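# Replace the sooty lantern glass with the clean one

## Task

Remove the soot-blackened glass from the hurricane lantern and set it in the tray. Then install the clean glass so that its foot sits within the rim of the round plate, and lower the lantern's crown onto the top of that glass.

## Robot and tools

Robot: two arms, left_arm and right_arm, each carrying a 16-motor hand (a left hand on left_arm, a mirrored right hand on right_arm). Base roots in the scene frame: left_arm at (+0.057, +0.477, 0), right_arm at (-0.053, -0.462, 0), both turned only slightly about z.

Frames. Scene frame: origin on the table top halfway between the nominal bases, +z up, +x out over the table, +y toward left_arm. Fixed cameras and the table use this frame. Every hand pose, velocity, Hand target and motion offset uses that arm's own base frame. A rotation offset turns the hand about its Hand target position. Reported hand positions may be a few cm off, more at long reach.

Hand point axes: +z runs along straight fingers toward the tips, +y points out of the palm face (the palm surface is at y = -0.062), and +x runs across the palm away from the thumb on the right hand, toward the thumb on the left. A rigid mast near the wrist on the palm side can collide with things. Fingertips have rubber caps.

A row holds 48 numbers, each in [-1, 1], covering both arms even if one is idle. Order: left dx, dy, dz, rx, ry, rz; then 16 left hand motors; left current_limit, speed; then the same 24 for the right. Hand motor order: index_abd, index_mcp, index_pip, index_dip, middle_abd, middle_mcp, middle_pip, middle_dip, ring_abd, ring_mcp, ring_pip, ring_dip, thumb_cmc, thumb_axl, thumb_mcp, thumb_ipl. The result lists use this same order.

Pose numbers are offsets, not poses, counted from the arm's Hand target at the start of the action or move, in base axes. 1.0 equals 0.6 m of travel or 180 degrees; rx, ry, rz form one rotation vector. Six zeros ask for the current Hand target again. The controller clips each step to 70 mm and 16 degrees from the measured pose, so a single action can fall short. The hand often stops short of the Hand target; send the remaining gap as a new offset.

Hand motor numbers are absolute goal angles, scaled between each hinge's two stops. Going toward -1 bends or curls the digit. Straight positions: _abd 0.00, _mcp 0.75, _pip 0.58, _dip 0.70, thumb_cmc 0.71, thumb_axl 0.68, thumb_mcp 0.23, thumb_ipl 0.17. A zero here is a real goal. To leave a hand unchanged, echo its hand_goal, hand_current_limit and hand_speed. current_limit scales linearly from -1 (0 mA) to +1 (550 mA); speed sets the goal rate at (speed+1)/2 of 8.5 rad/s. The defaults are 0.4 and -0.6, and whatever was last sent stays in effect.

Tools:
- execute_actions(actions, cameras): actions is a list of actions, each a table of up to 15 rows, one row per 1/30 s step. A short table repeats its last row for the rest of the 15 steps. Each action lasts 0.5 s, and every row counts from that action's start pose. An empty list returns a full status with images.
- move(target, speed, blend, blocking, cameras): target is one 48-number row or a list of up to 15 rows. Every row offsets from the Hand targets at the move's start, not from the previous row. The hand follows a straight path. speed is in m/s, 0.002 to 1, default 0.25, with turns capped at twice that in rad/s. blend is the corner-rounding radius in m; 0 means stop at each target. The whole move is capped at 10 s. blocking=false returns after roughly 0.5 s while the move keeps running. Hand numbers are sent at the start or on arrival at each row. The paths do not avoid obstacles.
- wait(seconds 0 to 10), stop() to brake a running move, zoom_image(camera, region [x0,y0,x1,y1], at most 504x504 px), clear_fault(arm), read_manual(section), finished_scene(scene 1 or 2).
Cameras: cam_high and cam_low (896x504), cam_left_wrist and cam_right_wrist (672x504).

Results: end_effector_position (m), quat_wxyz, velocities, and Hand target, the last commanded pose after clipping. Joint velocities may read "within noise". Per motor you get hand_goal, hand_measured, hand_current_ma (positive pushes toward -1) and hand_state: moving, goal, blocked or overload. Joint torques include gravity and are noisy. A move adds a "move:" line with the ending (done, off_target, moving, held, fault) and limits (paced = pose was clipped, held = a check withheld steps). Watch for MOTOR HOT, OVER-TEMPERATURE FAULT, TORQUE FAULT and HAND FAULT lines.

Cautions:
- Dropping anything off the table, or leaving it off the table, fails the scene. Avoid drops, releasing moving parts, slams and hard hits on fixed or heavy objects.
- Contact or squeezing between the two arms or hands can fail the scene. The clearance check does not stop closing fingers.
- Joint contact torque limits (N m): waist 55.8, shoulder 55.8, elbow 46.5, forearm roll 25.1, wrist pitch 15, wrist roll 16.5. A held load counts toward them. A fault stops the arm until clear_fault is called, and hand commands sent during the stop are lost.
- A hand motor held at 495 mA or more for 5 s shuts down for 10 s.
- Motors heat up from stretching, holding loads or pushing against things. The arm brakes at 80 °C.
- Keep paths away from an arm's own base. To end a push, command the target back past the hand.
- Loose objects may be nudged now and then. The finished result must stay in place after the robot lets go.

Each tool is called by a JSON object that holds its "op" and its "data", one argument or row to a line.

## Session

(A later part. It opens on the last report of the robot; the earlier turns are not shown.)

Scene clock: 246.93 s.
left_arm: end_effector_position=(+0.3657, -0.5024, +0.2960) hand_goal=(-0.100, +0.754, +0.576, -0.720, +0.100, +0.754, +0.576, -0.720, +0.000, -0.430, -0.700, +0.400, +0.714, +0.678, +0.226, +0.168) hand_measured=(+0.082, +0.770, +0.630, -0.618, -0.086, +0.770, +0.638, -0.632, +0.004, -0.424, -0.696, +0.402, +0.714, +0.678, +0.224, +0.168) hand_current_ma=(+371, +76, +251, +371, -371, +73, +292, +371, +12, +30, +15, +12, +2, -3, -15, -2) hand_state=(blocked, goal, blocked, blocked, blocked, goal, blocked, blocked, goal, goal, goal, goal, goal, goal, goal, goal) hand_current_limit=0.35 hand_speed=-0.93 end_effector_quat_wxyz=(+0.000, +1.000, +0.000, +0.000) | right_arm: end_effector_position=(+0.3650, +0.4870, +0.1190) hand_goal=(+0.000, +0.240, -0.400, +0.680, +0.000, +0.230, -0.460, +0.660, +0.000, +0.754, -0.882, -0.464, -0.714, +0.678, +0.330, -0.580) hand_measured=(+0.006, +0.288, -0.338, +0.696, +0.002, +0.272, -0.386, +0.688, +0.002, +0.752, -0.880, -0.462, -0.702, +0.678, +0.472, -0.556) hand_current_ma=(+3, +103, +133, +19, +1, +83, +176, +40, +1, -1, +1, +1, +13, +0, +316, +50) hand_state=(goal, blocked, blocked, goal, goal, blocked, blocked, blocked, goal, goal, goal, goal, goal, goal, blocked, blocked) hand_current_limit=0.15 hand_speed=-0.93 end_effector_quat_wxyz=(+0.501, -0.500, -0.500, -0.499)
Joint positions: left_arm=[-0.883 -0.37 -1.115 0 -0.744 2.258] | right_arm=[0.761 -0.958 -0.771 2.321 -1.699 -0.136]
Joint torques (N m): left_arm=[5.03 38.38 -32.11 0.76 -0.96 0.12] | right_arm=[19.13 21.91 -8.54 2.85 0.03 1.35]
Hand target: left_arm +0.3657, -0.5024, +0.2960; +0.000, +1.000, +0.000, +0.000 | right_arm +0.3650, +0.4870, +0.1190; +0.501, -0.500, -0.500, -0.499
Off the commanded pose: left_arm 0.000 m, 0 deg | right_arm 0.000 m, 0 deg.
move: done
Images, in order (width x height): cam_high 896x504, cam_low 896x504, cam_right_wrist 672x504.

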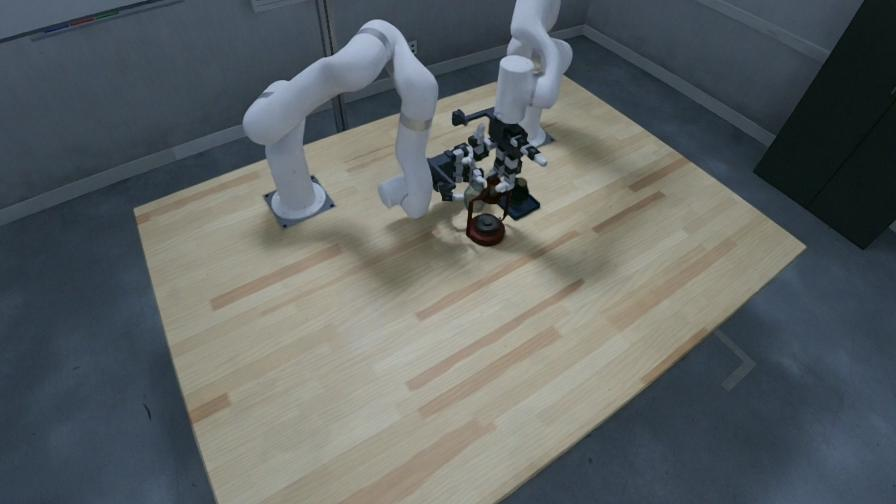

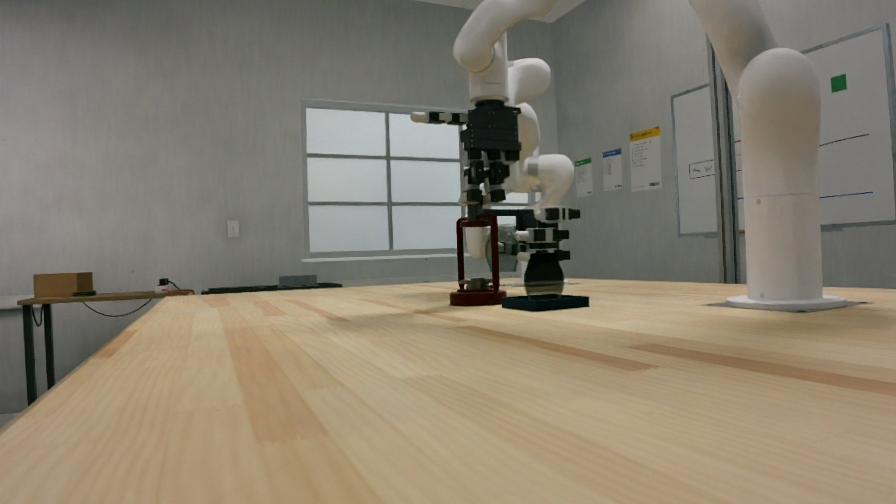

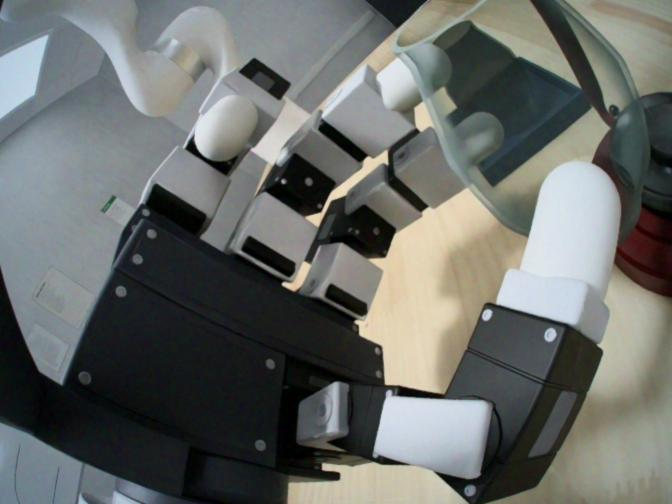

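{"op": "move", "data": {
  "target": [0,0,0,0,0,0,-0.1,0.754,0.576,-0.72,0.1,0.754,0.576,-0.72,0,-0.43,-0.7,0.4,0.714,0.678,0.226,0.168,0.35,-0.93,0,0,-0.015,0,0,0,0,0.24,-0.40,0.68,0,0.23,-0.46,0.66,0,0.754,-0.883,-0.464,-0.714,0.678,0.33,-0.58,0.15,-0.93],
  "speed": 0.03,
  "cameras": ["cam_high","cam_low","cam_left_wrist"]
}}

{"op": "zoom_image", "data": {
  "camera": "cam_low",
  "region": [455, 205, 535, 285]
}}

{"op": "zoom_image", "data": {
  "camera": "cam_left_wrist",
  "region": [230, 0, 480, 180]
}}

Scene clock: 248.70 s.
left_arm: end_effector_position=(+0.3657, -0.5024, +0.2960) hand_goal=(-0.100, +0.754, +0.576, -0.720, +0.100, +0.754, +0.576, -0.720, +0.000, -0.430, -0.700, +0.400, +0.714, +0.678, +0.226, +0.168) hand_measured=(+0.082, +0.770, +0.630, -0.618, -0.086, +0.770, +0.638, -0.632, +0.004, -0.424, -0.696, +0.402, +0.714, +0.678, +0.224, +0.168) hand_current_ma=(+371, +76, +251, +371, -371, +73, +292, +371, +12, +30, +15, +12, +2, -3, -15, -2) hand_state=(blocked, goal, blocked, blocked, blocked, goal, blocked, blocked, goal, goal, goal, goal, goal, goal, goal, goal) hand_current_limit=0.35 hand_speed=-0.93 end_effector_quat_wxyz=(+0.000, +1.000, +0.000, +0.000) | right_arm: end_effector_position=(+0.3650, +0.4870, +0.1100) hand_goal=(+0.000, +0.240, -0.400, +0.680, +0.000, +0.230, -0.460, +0.660, +0.000, +0.754, -0.882, -0.464, -0.714, +0.678, +0.330, -0.580) hand_measured=(+0.006, +0.288, -0.338, +0.696, +0.002, +0.272, -0.386, +0.688, +0.002, +0.752, -0.880, -0.462, -0.702, +0.678, +0.472, -0.556) hand_current_ma=(+3, +103, +133, +19, +1, +83, +176, +40, +1, -1, +1, +1, +13, +0, +316, +50) hand_state=(goal, blocked, blocked, goal, goal, blocked, blocked, blocked, goal, goal, goal, goal, goal, goal, blocked, blocked) hand_current_limit=0.15 hand_speed=-0.93 end_effector_quat_wxyz=(+0.501, -0.500, -0.500, -0.499)
Joint positions: left_arm=[-0.883 -0.37 -1.115 0 -0.744 2.258] | right_arm=[0.761 -0.983 -0.784 2.32 -1.708 -0.145]
Joint torques (N m): left_arm=[4.62 38.39 -32.18 0.71 -0.85 0.06] | right_arm=[16.29 21.5 -9.22 -2.58 -4.89 -1.97]
Hand target: left_arm +0.3657, -0.5024, +0.2960; +0.000, +1.000, +0.000, +0.000 | right_arm +0.3650, +0.4870, +0.1100; +0.501, -0.500, -0.500, -0.499
Off the commanded pose: left_arm 0.000 m, 0 deg | right_arm 0.000 m, 0 deg.
move: done
Images, in order (width x height): cam_high 896x504, cam_low 896x504, cam_left_wrist 672x504.

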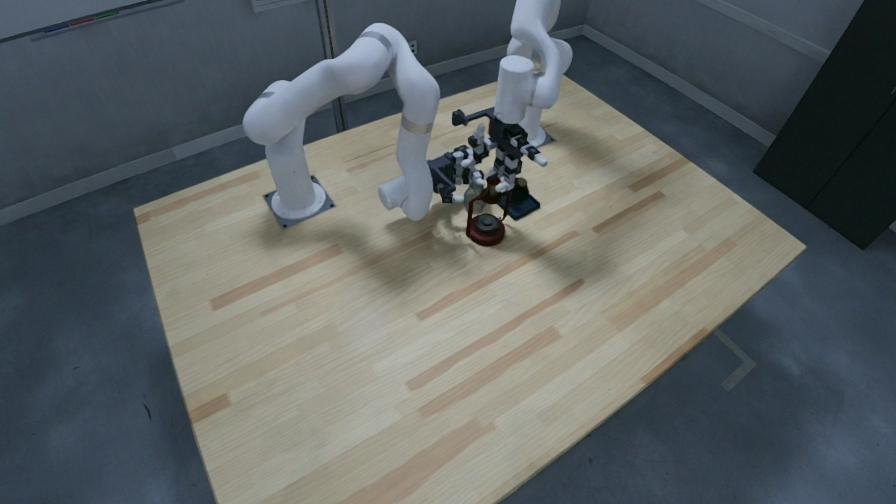

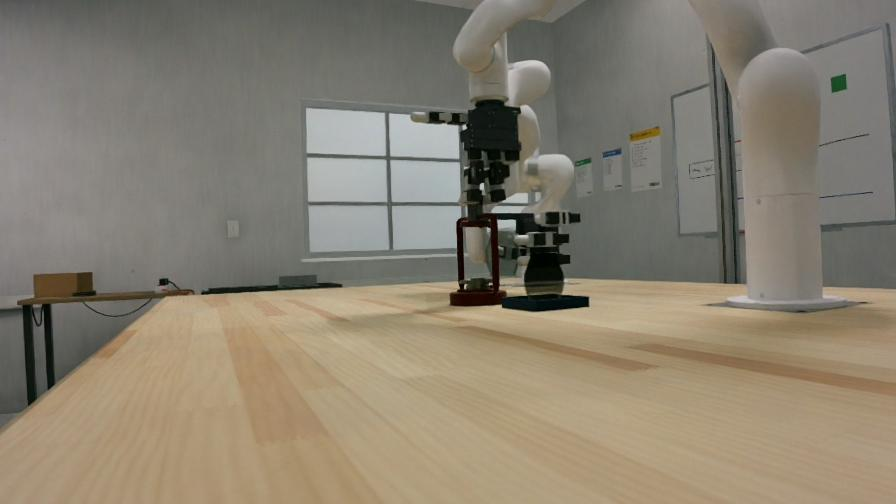

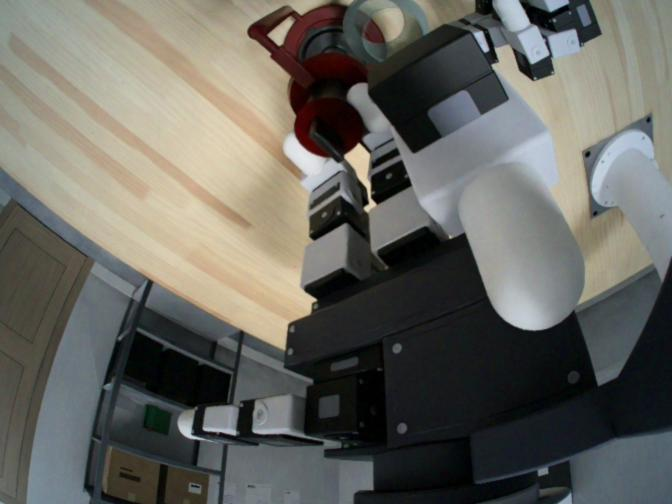

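Scaled by 6.300 from the camera's 896x504 image, which has a finer 1280x720 frame.

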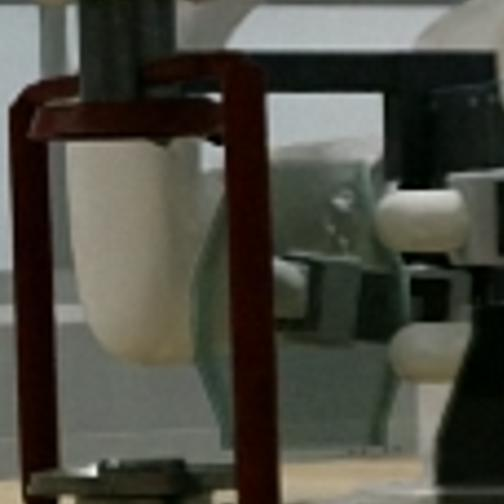

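Scaled by 2.016 from the camera's 672x504 image, which has a finer 960x720 frame.

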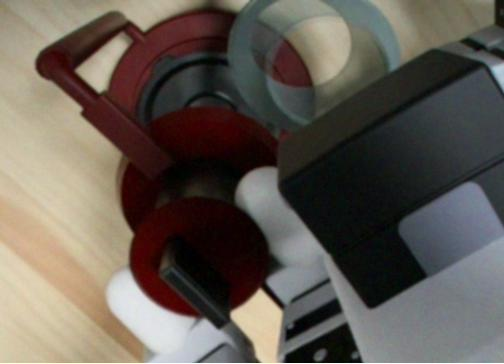

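{"op": "move", "data": {
  "target": [0,0,0,0,0,0,-0.1,0.754,0.576,-0.72,0.1,0.754,0.576,-0.72,0,-0.43,-0.7,0.4,0.714,0.678,0.226,0.168,0.35,-0.93,0.0417,0,0.001,0,0,0,0,0.24,-0.40,0.68,0,0.23,-0.46,0.66,0,0.754,-0.883,-0.464,-0.714,0.678,0.33,-0.58,0.15,-0.93],
  "speed": 0.03,
  "cameras": ["cam_high","cam_low","cam_left_wrist"]
}}

{"op": "zoom_image", "data": {
  "camera": "cam_low",
  "region": [455, 205, 535, 285]
}}

{"op": "zoom_image", "data": {
  "camera": "cam_high",
  "region": [440, 150, 530, 250]
}}

Scene clock: 250.07 s.
left_arm: end_effector_position=(+0.3657, -0.5024, +0.2960) hand_goal=(-0.100, +0.754, +0.576, -0.720, +0.100, +0.754, +0.576, -0.720, +0.000, -0.430, -0.700, +0.400, +0.714, +0.678, +0.226, +0.168) hand_measured=(+0.082, +0.770, +0.630, -0.618, -0.086, +0.770, +0.638, -0.632, +0.004, -0.424, -0.696, +0.402, +0.714, +0.678, +0.224, +0.168) hand_current_ma=(+371, +76, +251, +371, -371, +73, +292, +371, +12, +30, +15, +12, +2, -3, -15, -2) hand_state=(blocked, goal, blocked, blocked, blocked, goal, blocked, blocked, goal, goal, goal, goal, goal, goal, goal, goal) hand_current_limit=0.35 hand_speed=-0.93 end_effector_quat_wxyz=(+0.000, +1.000, +0.000, +0.000) | right_arm: end_effector_position=(+0.3900, +0.4870, +0.1106) hand_goal=(+0.000, +0.240, -0.400, +0.680, +0.000, +0.230, -0.460, +0.660, +0.000, +0.754, -0.882, -0.464, -0.714, +0.678, +0.330, -0.580) hand_measured=(+0.006, +0.288, -0.338, +0.696, +0.002, +0.272, -0.386, +0.688, +0.002, +0.752, -0.880, -0.462, -0.702, +0.678, +0.472, -0.556) hand_current_ma=(+3, +103, +133, +19, +1, +83, +176, +40, +1, -1, +1, +1, +13, +0, +316, +50) hand_state=(goal, blocked, blocked, goal, goal, blocked, blocked, blocked, goal, goal, goal, goal, goal, goal, blocked, blocked) hand_current_limit=0.15 hand_speed=-0.93 end_effector_quat_wxyz=(+0.501, -0.500, -0.500, -0.499)
Joint positions: left_arm=[-0.883 -0.37 -1.115 0 -0.744 2.258] | right_arm=[0.718 -0.99 -0.828 2.281 -1.676 -0.121]
Joint torques (N m): left_arm=[3.95 38.7 -32.05 1.03 -0.95 0.03] | right_arm=[-20.05 21.4 -10.15 -2.46 -0.12 1.58]
Hand target: left_arm +0.3657, -0.5024, +0.2960; +0.000, +1.000, +0.000, +0.000 | right_arm +0.3900, +0.4870, +0.1106; +0.501, -0.500, -0.500, -0.499
Off the commanded pose: left_arm 0.000 m, 0 deg | right_arm 0.000 m, 0 deg.
move: done
Images, in order (width x height): cam_high 896x504, cam_low 896x504, cam_left_wrist 672x504.

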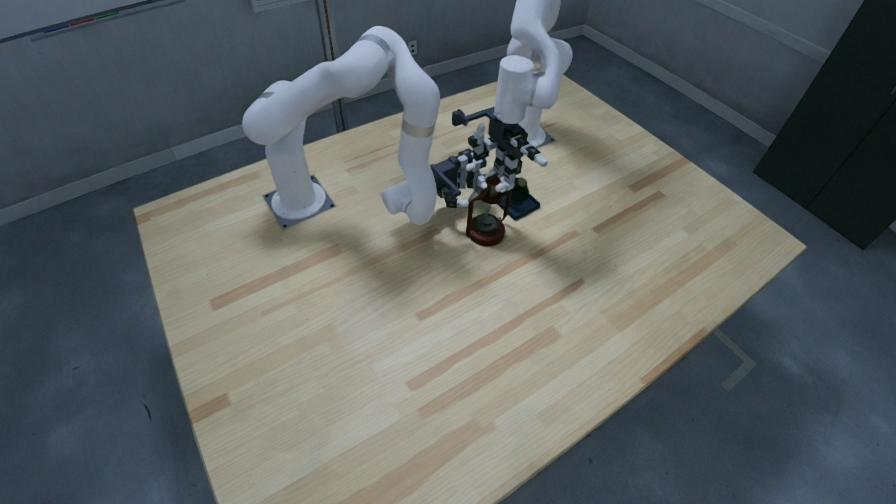

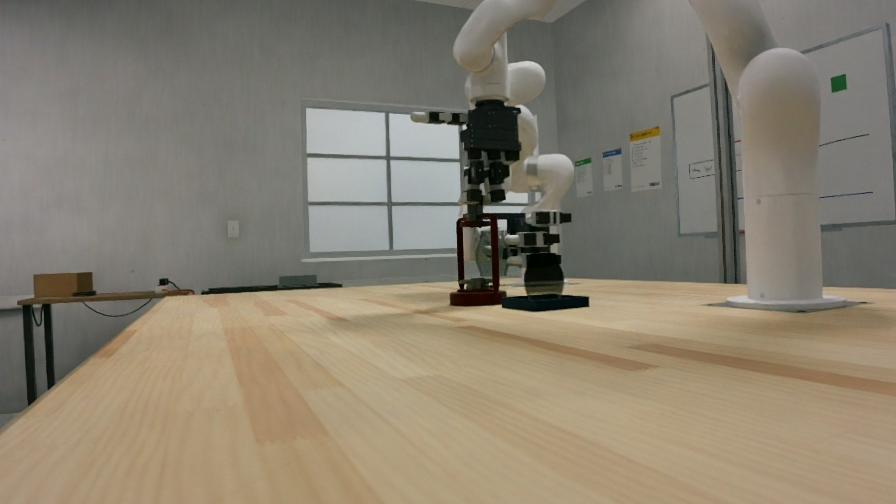

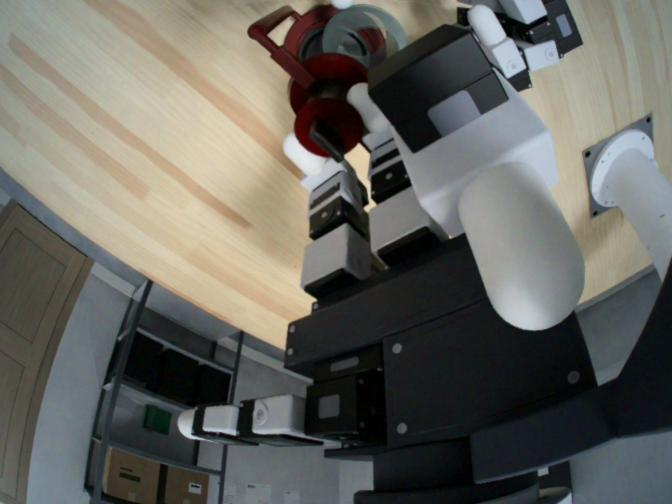

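Scaled by 6.300 from the camera's 896x504 image, which has a finer 1280x720 frame.

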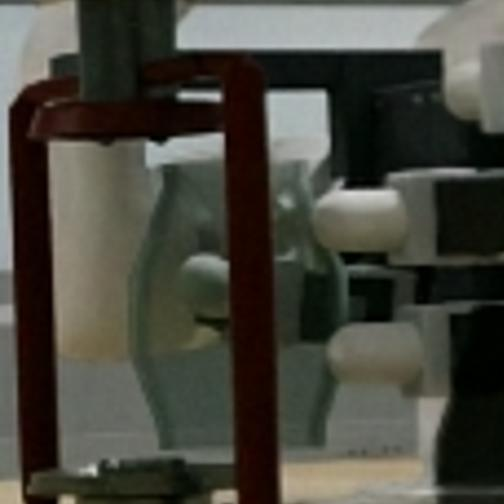

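Scaled by 5.040 from the camera's 896x504 image, which has a finer 1280x720 frame.

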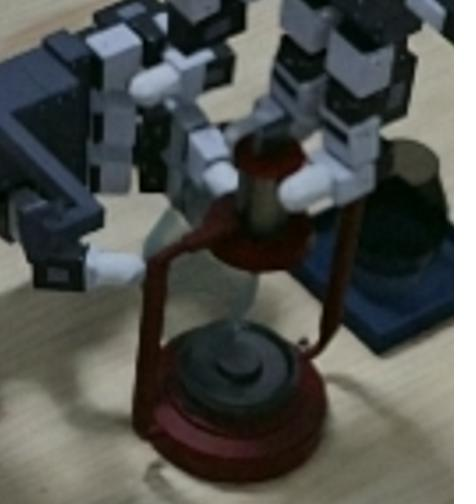

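{"op": "move", "data": {
  "target": [0,0,0,0,0,0,-0.1,0.754,0.576,-0.72,0.1,0.754,0.576,-0.72,0,-0.43,-0.7,0.4,0.714,0.678,0.226,0.168,0.35,-0.93,0.0383,0,0.0017,0,0,0,0,0.24,-0.40,0.68,0,0.23,-0.46,0.66,0,0.754,-0.883,-0.464,-0.714,0.678,0.33,-0.58,0.15,-0.93],
  "speed": 0.02,
  "cameras": ["cam_high","cam_low","cam_left_wrist","cam_right_wrist"]
}}

{"op": "zoom_image", "data": {
  "camera": "cam_low",
  "region": [455, 205, 535, 285]
}}

{"op": "zoom_image", "data": {
  "camera": "cam_high",
  "region": [440, 150, 530, 250]
}}

Scene clock: 251.70 s.
left_arm: end_effector_position=(+0.3657, -0.5024, +0.2960) hand_goal=(-0.100, +0.754, +0.576, -0.720, +0.100, +0.754, +0.576, -0.720, +0.000, -0.430, -0.700, +0.400, +0.714, +0.678, +0.226, +0.168) hand_measured=(+0.082, +0.770, +0.630, -0.618, -0.086, +0.770, +0.638, -0.632, +0.004, -0.424, -0.696, +0.402, +0.714, +0.678, +0.224, +0.168) hand_current_ma=(+371, +76, +251, +371, -371, +73, +292, +371, +12, +30, +15, +12, +2, -3, -15, -2) hand_state=(blocked, goal, blocked, blocked, blocked, goal, blocked, blocked, goal, goal, goal, goal, goal, goal, goal, goal) hand_current_limit=0.35 hand_speed=-0.93 end_effector_quat_wxyz=(+0.000, +1.000, +0.000, +0.000) | right_arm: end_effector_position=(+0.4130, +0.4870, +0.1116) hand_goal=(+0.000, +0.240, -0.400, +0.680, +0.000, +0.230, -0.460, +0.660, +0.000, +0.754, -0.882, -0.464, -0.714, +0.678, +0.330, -0.580) hand_measured=(+0.006, +0.288, -0.338, +0.696, +0.002, +0.272, -0.386, +0.688, +0.002, +0.752, -0.880, -0.462, -0.702, +0.678, +0.472, -0.556) hand_current_ma=(+3, +103, +133, +19, +1, +83, +176, +40, +1, -1, +1, +1, +13, +0, +316, +50) hand_state=(goal, blocked, blocked, goal, goal, blocked, blocked, blocked, goal, goal, goal, goal, goal, goal, blocked, blocked) hand_current_limit=0.15 hand_speed=-0.93 end_effector_quat_wxyz=(+0.501, -0.500, -0.500, -0.499)
Joint positions: left_arm=[-0.883 -0.37 -1.115 0 -0.744 2.258] | right_arm=[0.682 -0.997 -0.872 2.248 -1.649 -0.096]
Joint torques (N m): left_arm=[4.8 38.85 -31.97 0.86 -0.92 0.03] | right_arm=[-16.91 24.39 -10.92 -2.74 -0.08 1.35]
Hand target: left_arm +0.3657, -0.5024, +0.2960; +0.000, +1.000, +0.000, +0.000 | right_arm +0.4130, +0.4870, +0.1116; +0.501, -0.500, -0.500, -0.499
Off the commanded pose: left_arm 0.000 m, 0 deg | right_arm 0.000 m, 0 deg.
move: done

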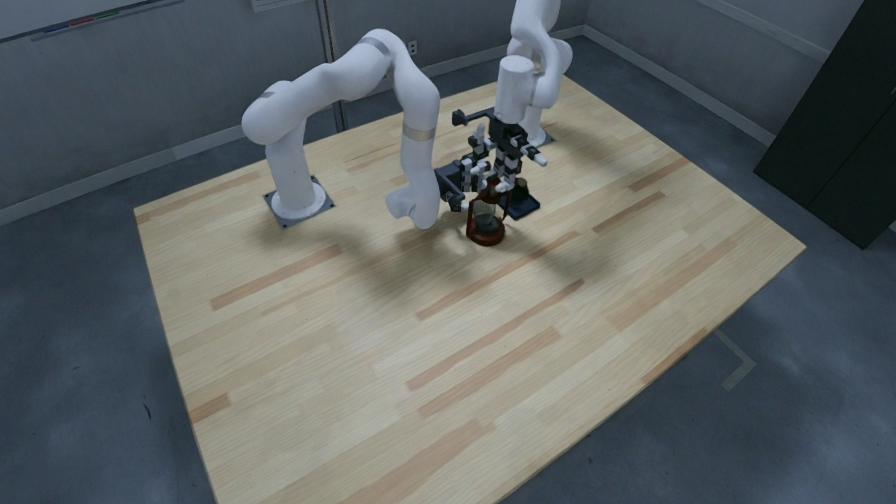

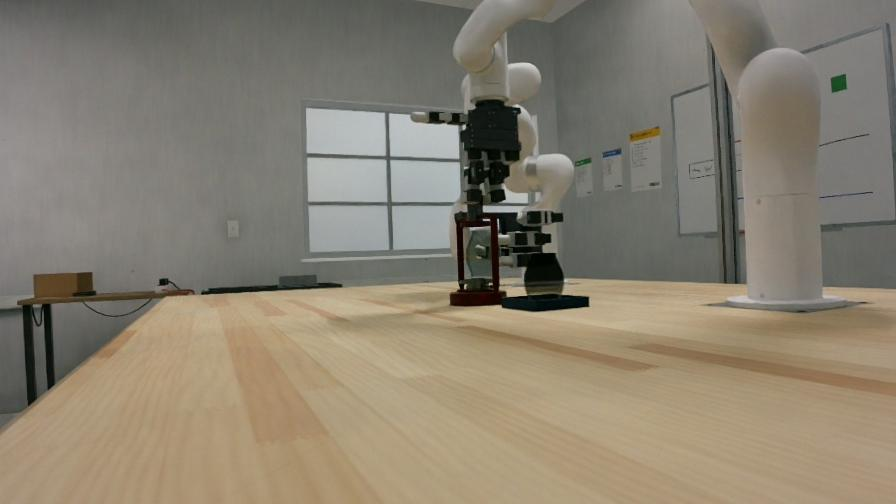

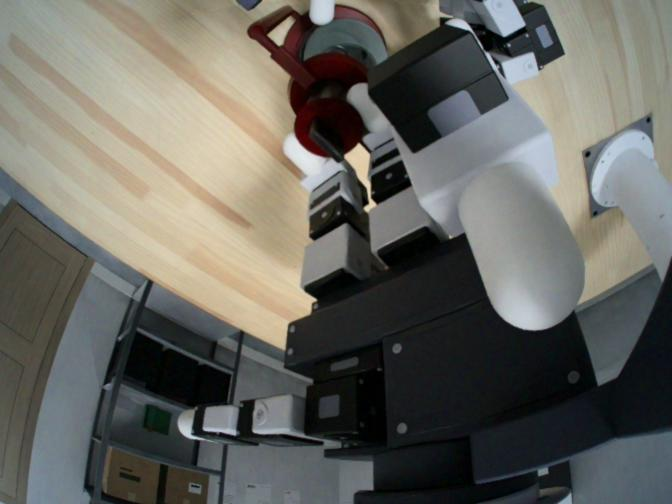

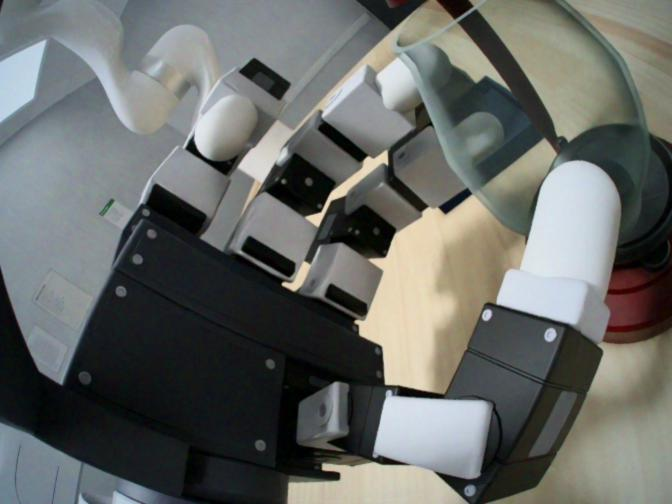

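Scaled by 6.300 from the camera's 896x504 image, which has a finer 1280x720 frame.

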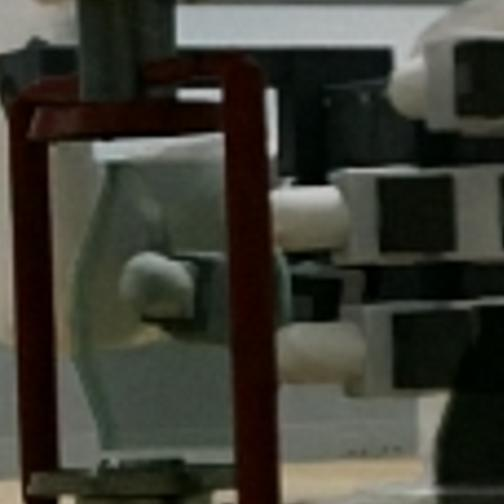

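Scaled by 5.040 from the camera's 896x504 image, which has a finer 1280x720 frame.

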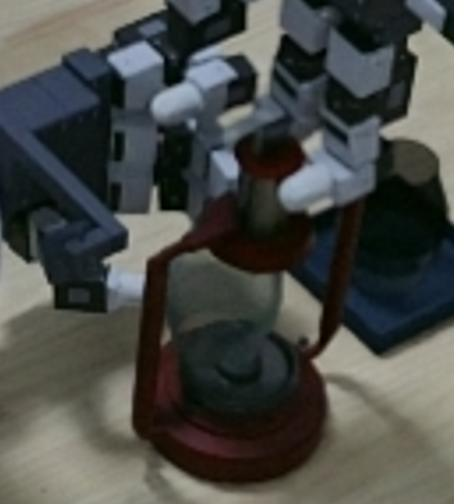

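{"op": "move", "data": {
  "target": [0,0,0,0,0,0,-0.1,0.754,0.576,-0.72,0.1,0.754,0.576,-0.72,0,-0.43,-0.7,0.4,0.714,0.678,0.226,0.168,0.35,-0.93,0.0283,0,0,0,0,0,0,0.24,-0.40,0.68,0,0.23,-0.46,0.66,0,0.754,-0.883,-0.464,-0.714,0.678,0.33,-0.58,0.15,-0.93],
  "speed": 0.015,
  "cameras": ["cam_high","cam_low","cam_left_wrist","cam_right_wrist"]
}}

{"op": "zoom_image", "data": {
  "camera": "cam_low",
  "region": [455, 205, 535, 285]
}}

{"op": "zoom_image", "data": {
  "camera": "cam_high",
  "region": [460, 170, 520, 250]
}}

{"op": "zoom_image", "data": {
  "camera": "cam_left_wrist",
  "region": [230, 0, 450, 160]
}}

Scene clock: 253.47 s.
left_arm: end_effector_position=(+0.3657, -0.5024, +0.2960) hand_goal=(-0.100, +0.754, +0.576, -0.720, +0.100, +0.754, +0.576, -0.720, +0.000, -0.430, -0.700, +0.400, +0.714, +0.678, +0.226, +0.168) hand_measured=(+0.082, +0.770, +0.630, -0.618, -0.086, +0.770, +0.638, -0.632, +0.004, -0.424, -0.696, +0.402, +0.714, +0.678, +0.224, +0.168) hand_current_ma=(+371, +76, +251, +371, -371, +73, +292, +371, +12, +30, +15, +12, +2, -3, -15, -2) hand_state=(blocked, goal, blocked, blocked, blocked, goal, blocked, blocked, goal, goal, goal, goal, goal, goal, goal, goal) hand_current_limit=0.35 hand_speed=-0.93 end_effector_quat_wxyz=(+0.000, +1.000, +0.000, +0.000) | right_arm: end_effector_position=(+0.4300, +0.4870, +0.1116) hand_goal=(+0.000, +0.240, -0.400, +0.680, +0.000, +0.230, -0.460, +0.660, +0.000, +0.754, -0.882, -0.464, -0.714, +0.678, +0.330, -0.580) hand_measured=(+0.006, +0.288, -0.338, +0.696, +0.002, +0.272, -0.386, +0.688, +0.002, +0.752, -0.880, -0.462, -0.702, +0.678, +0.472, -0.556) hand_current_ma=(+3, +103, +133, +19, +1, +83, +176, +40, +1, -1, +1, +1, +13, +0, +316, +50) hand_state=(goal, blocked, blocked, goal, goal, blocked, blocked, blocked, goal, goal, goal, goal, goal, goal, blocked, blocked) hand_current_limit=0.15 hand_speed=-0.93 end_effector_quat_wxyz=(+0.501, -0.500, -0.500, -0.499)
Joint positions: left_arm=[-0.883 -0.37 -1.115 0 -0.744 2.258] | right_arm=[0.658 -1.005 -0.906 2.225 -1.631 -0.077]
Joint torques (N m): left_arm=[4.65 38.2 -32.01 1.05 -0.96 -0.06] | right_arm=[-18.12 23.42 -10.38 -2.7 -0.07 1.38]
Hand target: left_arm +0.3657, -0.5024, +0.2960; +0.000, +1.000, +0.000, +0.000 | right_arm +0.4300, +0.4870, +0.1116; +0.501, -0.500, -0.500, -0.499
Off the commanded pose: left_arm 0.000 m, 0 deg | right_arm 0.000 m, 0 deg.
move: done

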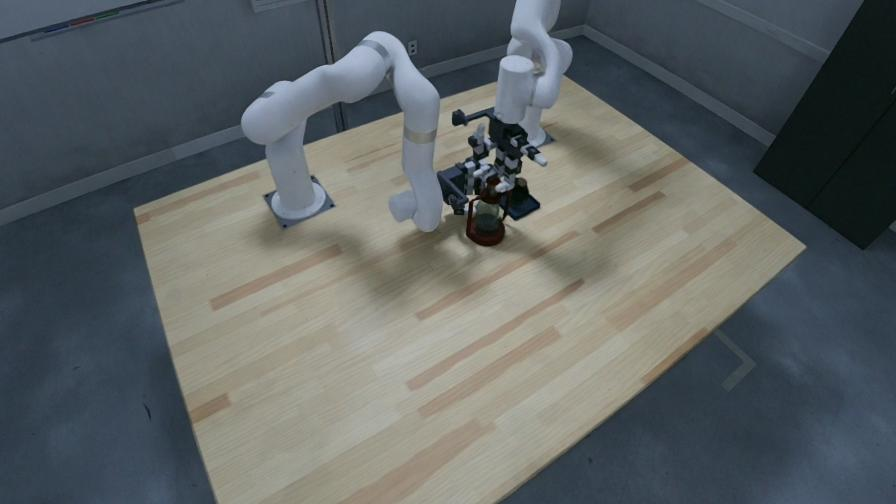

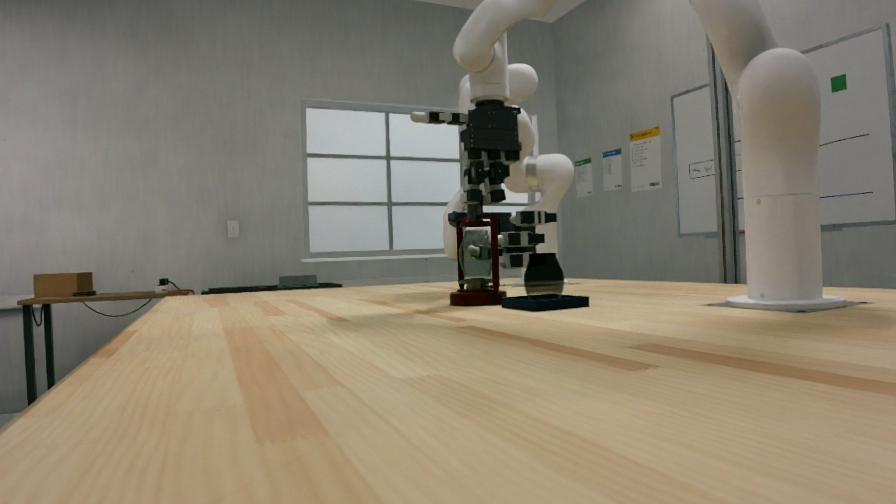

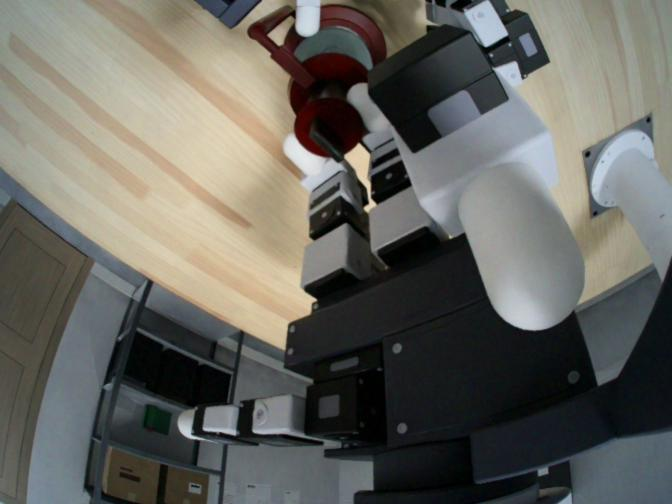

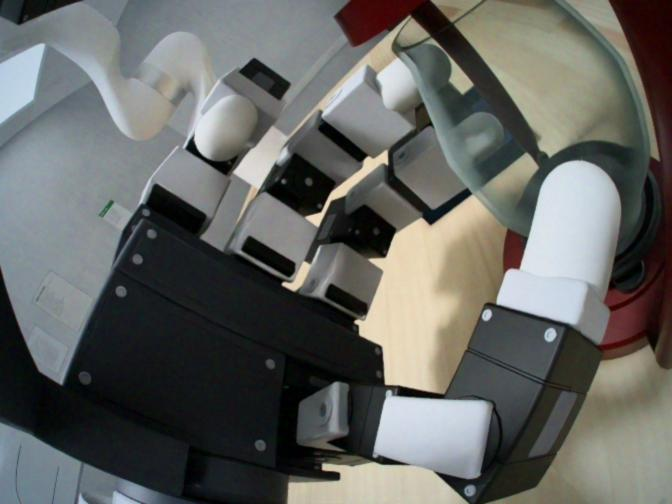

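Scaled by 6.300 from the camera's 896x504 image, which has a finer 1280x720 frame.

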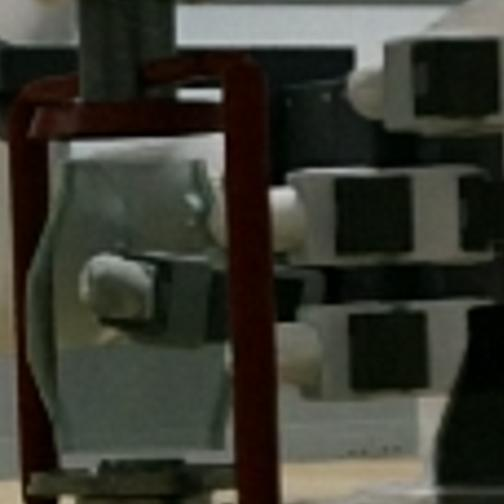

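Scaled by 6.300 from the camera's 896x504 image, which has a finer 1280x720 frame.

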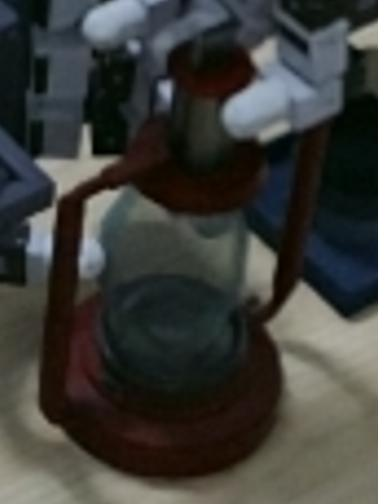

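Scaled by 2.291 from the camera's 672x504 image, which has a finer 960x720 frame.

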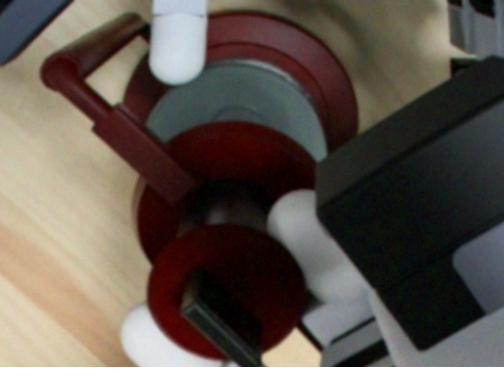

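{"op": "zoom_image", "data": {
  "camera": "cam_high",
  "region": [468, 195, 508, 250]
}}

{"op": "zoom_image", "data": {
  "camera": "cam_low",
  "region": [455, 260, 505, 310]
}}

{"op": "zoom_image", "data": {
  "camera": "cam_right_wrist",
  "region": [420, 0, 672, 370]
}}

Scaled by 9.164 from the camera's 896x504 image, which has a finer 1280x720 frame.

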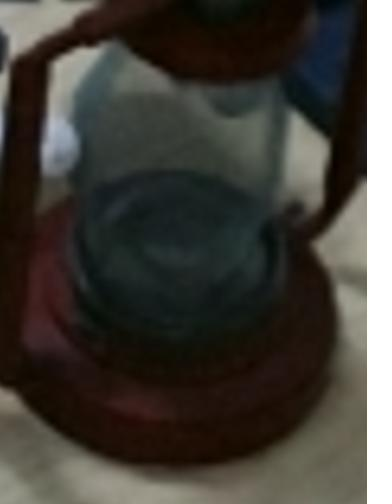

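Scaled by 10.080 from the camera's 896x504 image, which has a finer 1280x720 frame.

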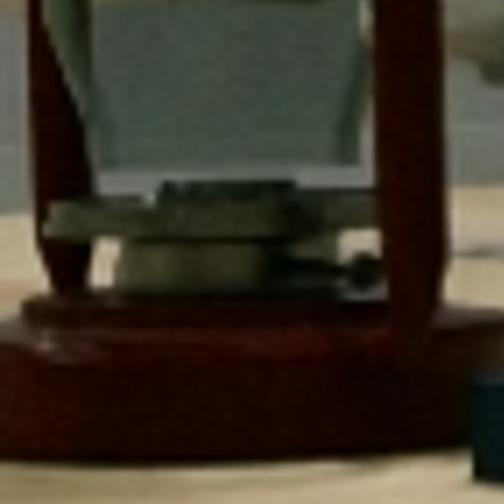

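Scaled by 1.362 from the camera's 672x504 image, which has a finer 960x720 frame.

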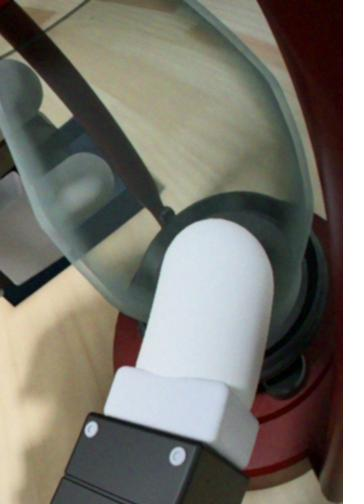

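{"op": "zoom_image", "data": {
  "camera": "cam_high",
  "region": [495, 165, 545, 225]
}}

{"op": "zoom_image", "data": {
  "camera": "cam_high",
  "region": [460, 160, 530, 250]
}}

Scaled by 8.400 from the camera's 896x504 image, which has a finer 1280x720 frame.

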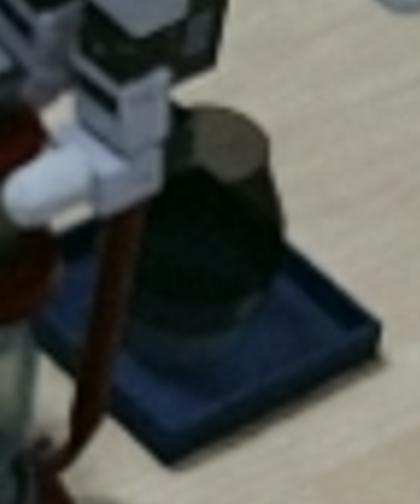

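Scaled by 5.600 from the camera's 896x504 image, which has a finer 1280x720 frame.

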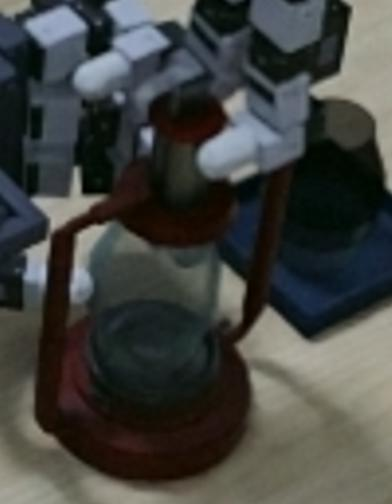

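{"op": "move", "data": {
  "target": [
    [0,0,0,0,0,0,-0.1,0.754,0.576,-0.72,0.1,0.754,0.576,-0.72,0,-0.43,-0.7,0.4,0.714,0.678,0.226,0.168,0.35,-0.93,0.0033,0.0033,0,0,0,0,0,0.24,-0.40,0.68,0,0.23,-0.46,0.66,0,0.754,-0.883,-0.464,-0.714,0.678,0.33,-0.58,0.15,-0.93],
    [0,0,0,0,0,0,-0.1,0.754,0.576,-0.72,0.1,0.754,0.576,-0.72,0,-0.43,-0.7,0.4,0.714,0.678,0.226,0.168,0.35,-0.93,0.0033,0.0033,-0.01,0,0,0,0,0.24,-0.40,0.68,0,0.23,-0.46,0.66,0,0.754,-0.883,-0.464,-0.714,0.678,0.33,-0.58,0.15,-0.93]
  ],
  "speed": 0.015,
  "cameras": ["cam_high","cam_low"]
}}

{"op": "zoom_image", "data": {
  "camera": "cam_low",
  "region": [455, 260, 505, 310]
}}

{"op": "zoom_image", "data": {
  "camera": "cam_high",
  "region": [468, 195, 508, 250]
}}

Scene clock: 256.47 s.
left_arm: end_effector_position=(+0.3657, -0.5024, +0.2960) hand_goal=(-0.100, +0.754, +0.576, -0.720, +0.100, +0.754, +0.576, -0.720, +0.000, -0.430, -0.700, +0.400, +0.714, +0.678, +0.226, +0.168) hand_measured=(+0.082, +0.770, +0.630, -0.618, -0.086, +0.770, +0.638, -0.632, +0.004, -0.424, -0.696, +0.402, +0.714, +0.678, +0.224, +0.168) hand_current_ma=(+371, +76, +251, +371, -371, +73, +292, +371, +12, +30, +15, +12, +2, -3, -15, -2) hand_state=(blocked, goal, blocked, blocked, blocked, goal, blocked, blocked, goal, goal, goal, goal, goal, goal, goal, goal) hand_current_limit=0.35 hand_speed=-0.93 end_effector_quat_wxyz=(+0.000, +1.000, +0.000, +0.000) | right_arm: end_effector_position=(+0.4320, +0.4890, +0.1057) hand_goal=(+0.000, +0.240, -0.400, +0.680, +0.000, +0.230, -0.460, +0.660, +0.000, +0.754, -0.882, -0.464, -0.714, +0.678, +0.330, -0.580) hand_measured=(+0.006, +0.288, -0.338, +0.696, +0.002, +0.272, -0.386, +0.688, +0.002, +0.752, -0.880, -0.462, -0.702, +0.678, +0.472, -0.556) hand_current_ma=(+3, +103, +133, +19, +1, +83, +176, +40, +1, -1, +1, +1, +13, +0, +316, +50) hand_state=(goal, blocked, blocked, goal, goal, blocked, blocked, blocked, goal, goal, goal, goal, goal, goal, blocked, blocked) hand_current_limit=0.15 hand_speed=-0.93 end_effector_quat_wxyz=(+0.501, -0.500, -0.500, -0.499)
Joint positions: left_arm=[-0.883 -0.37 -1.115 0 -0.744 2.258] | right_arm=[0.659 -1.022 -0.922 2.225 -1.632 -0.079]
Joint torques (N m): left_arm=[3.7 39.15 -32.11 1.23 -0.92 -0.14] | right_arm=[17.82 26.48 -11.2 -2.68 -4.88 -1.97]
Hand target: left_arm +0.3657, -0.5024, +0.2960; +0.000, +1.000, +0.000, +0.000 | right_arm +0.4320, +0.4890, +0.1056; +0.501, -0.500, -0.500, -0.499
Off the commanded pose: left_arm 0.000 m, 0 deg | right_arm 0.000 m, 0 deg.
move: done
Images, in order (width x height): cam_high 896x504, cam_low 896x504.

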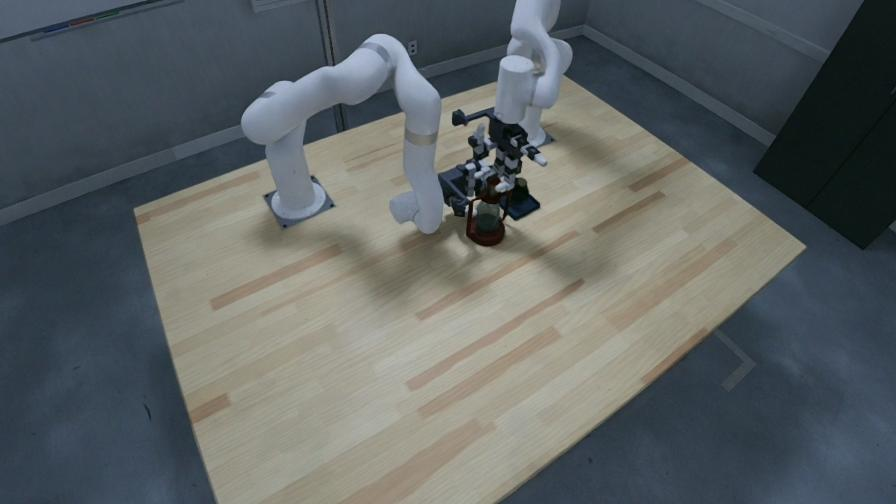

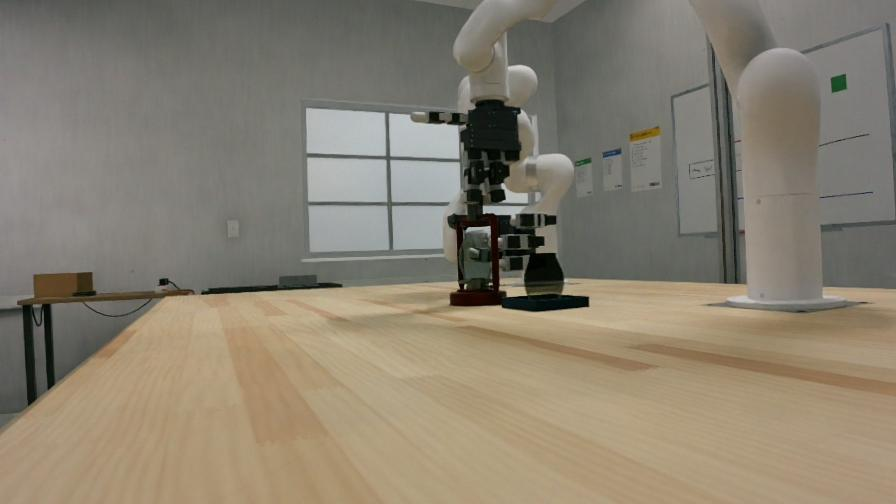

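Scaled by 10.080 from the camera's 896x504 image, which has a finer 1280x720 frame.

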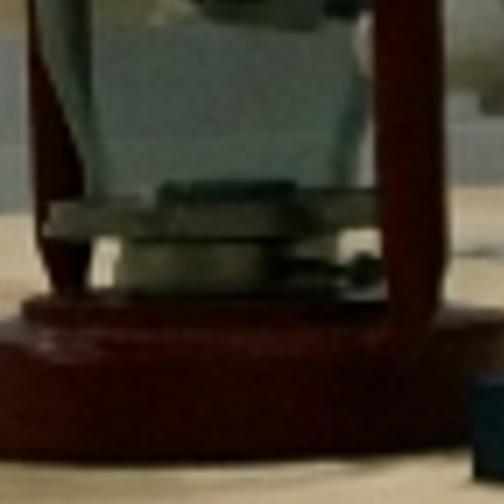

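Scaled by 9.164 from the camera's 896x504 image, which has a finer 1280x720 frame.

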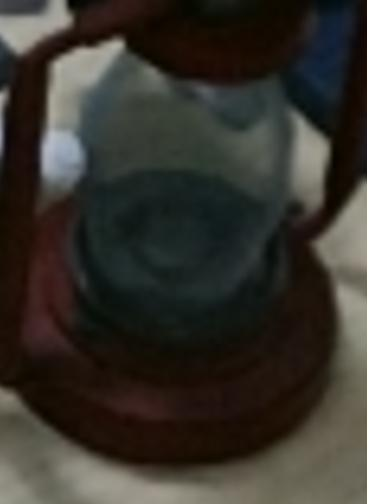

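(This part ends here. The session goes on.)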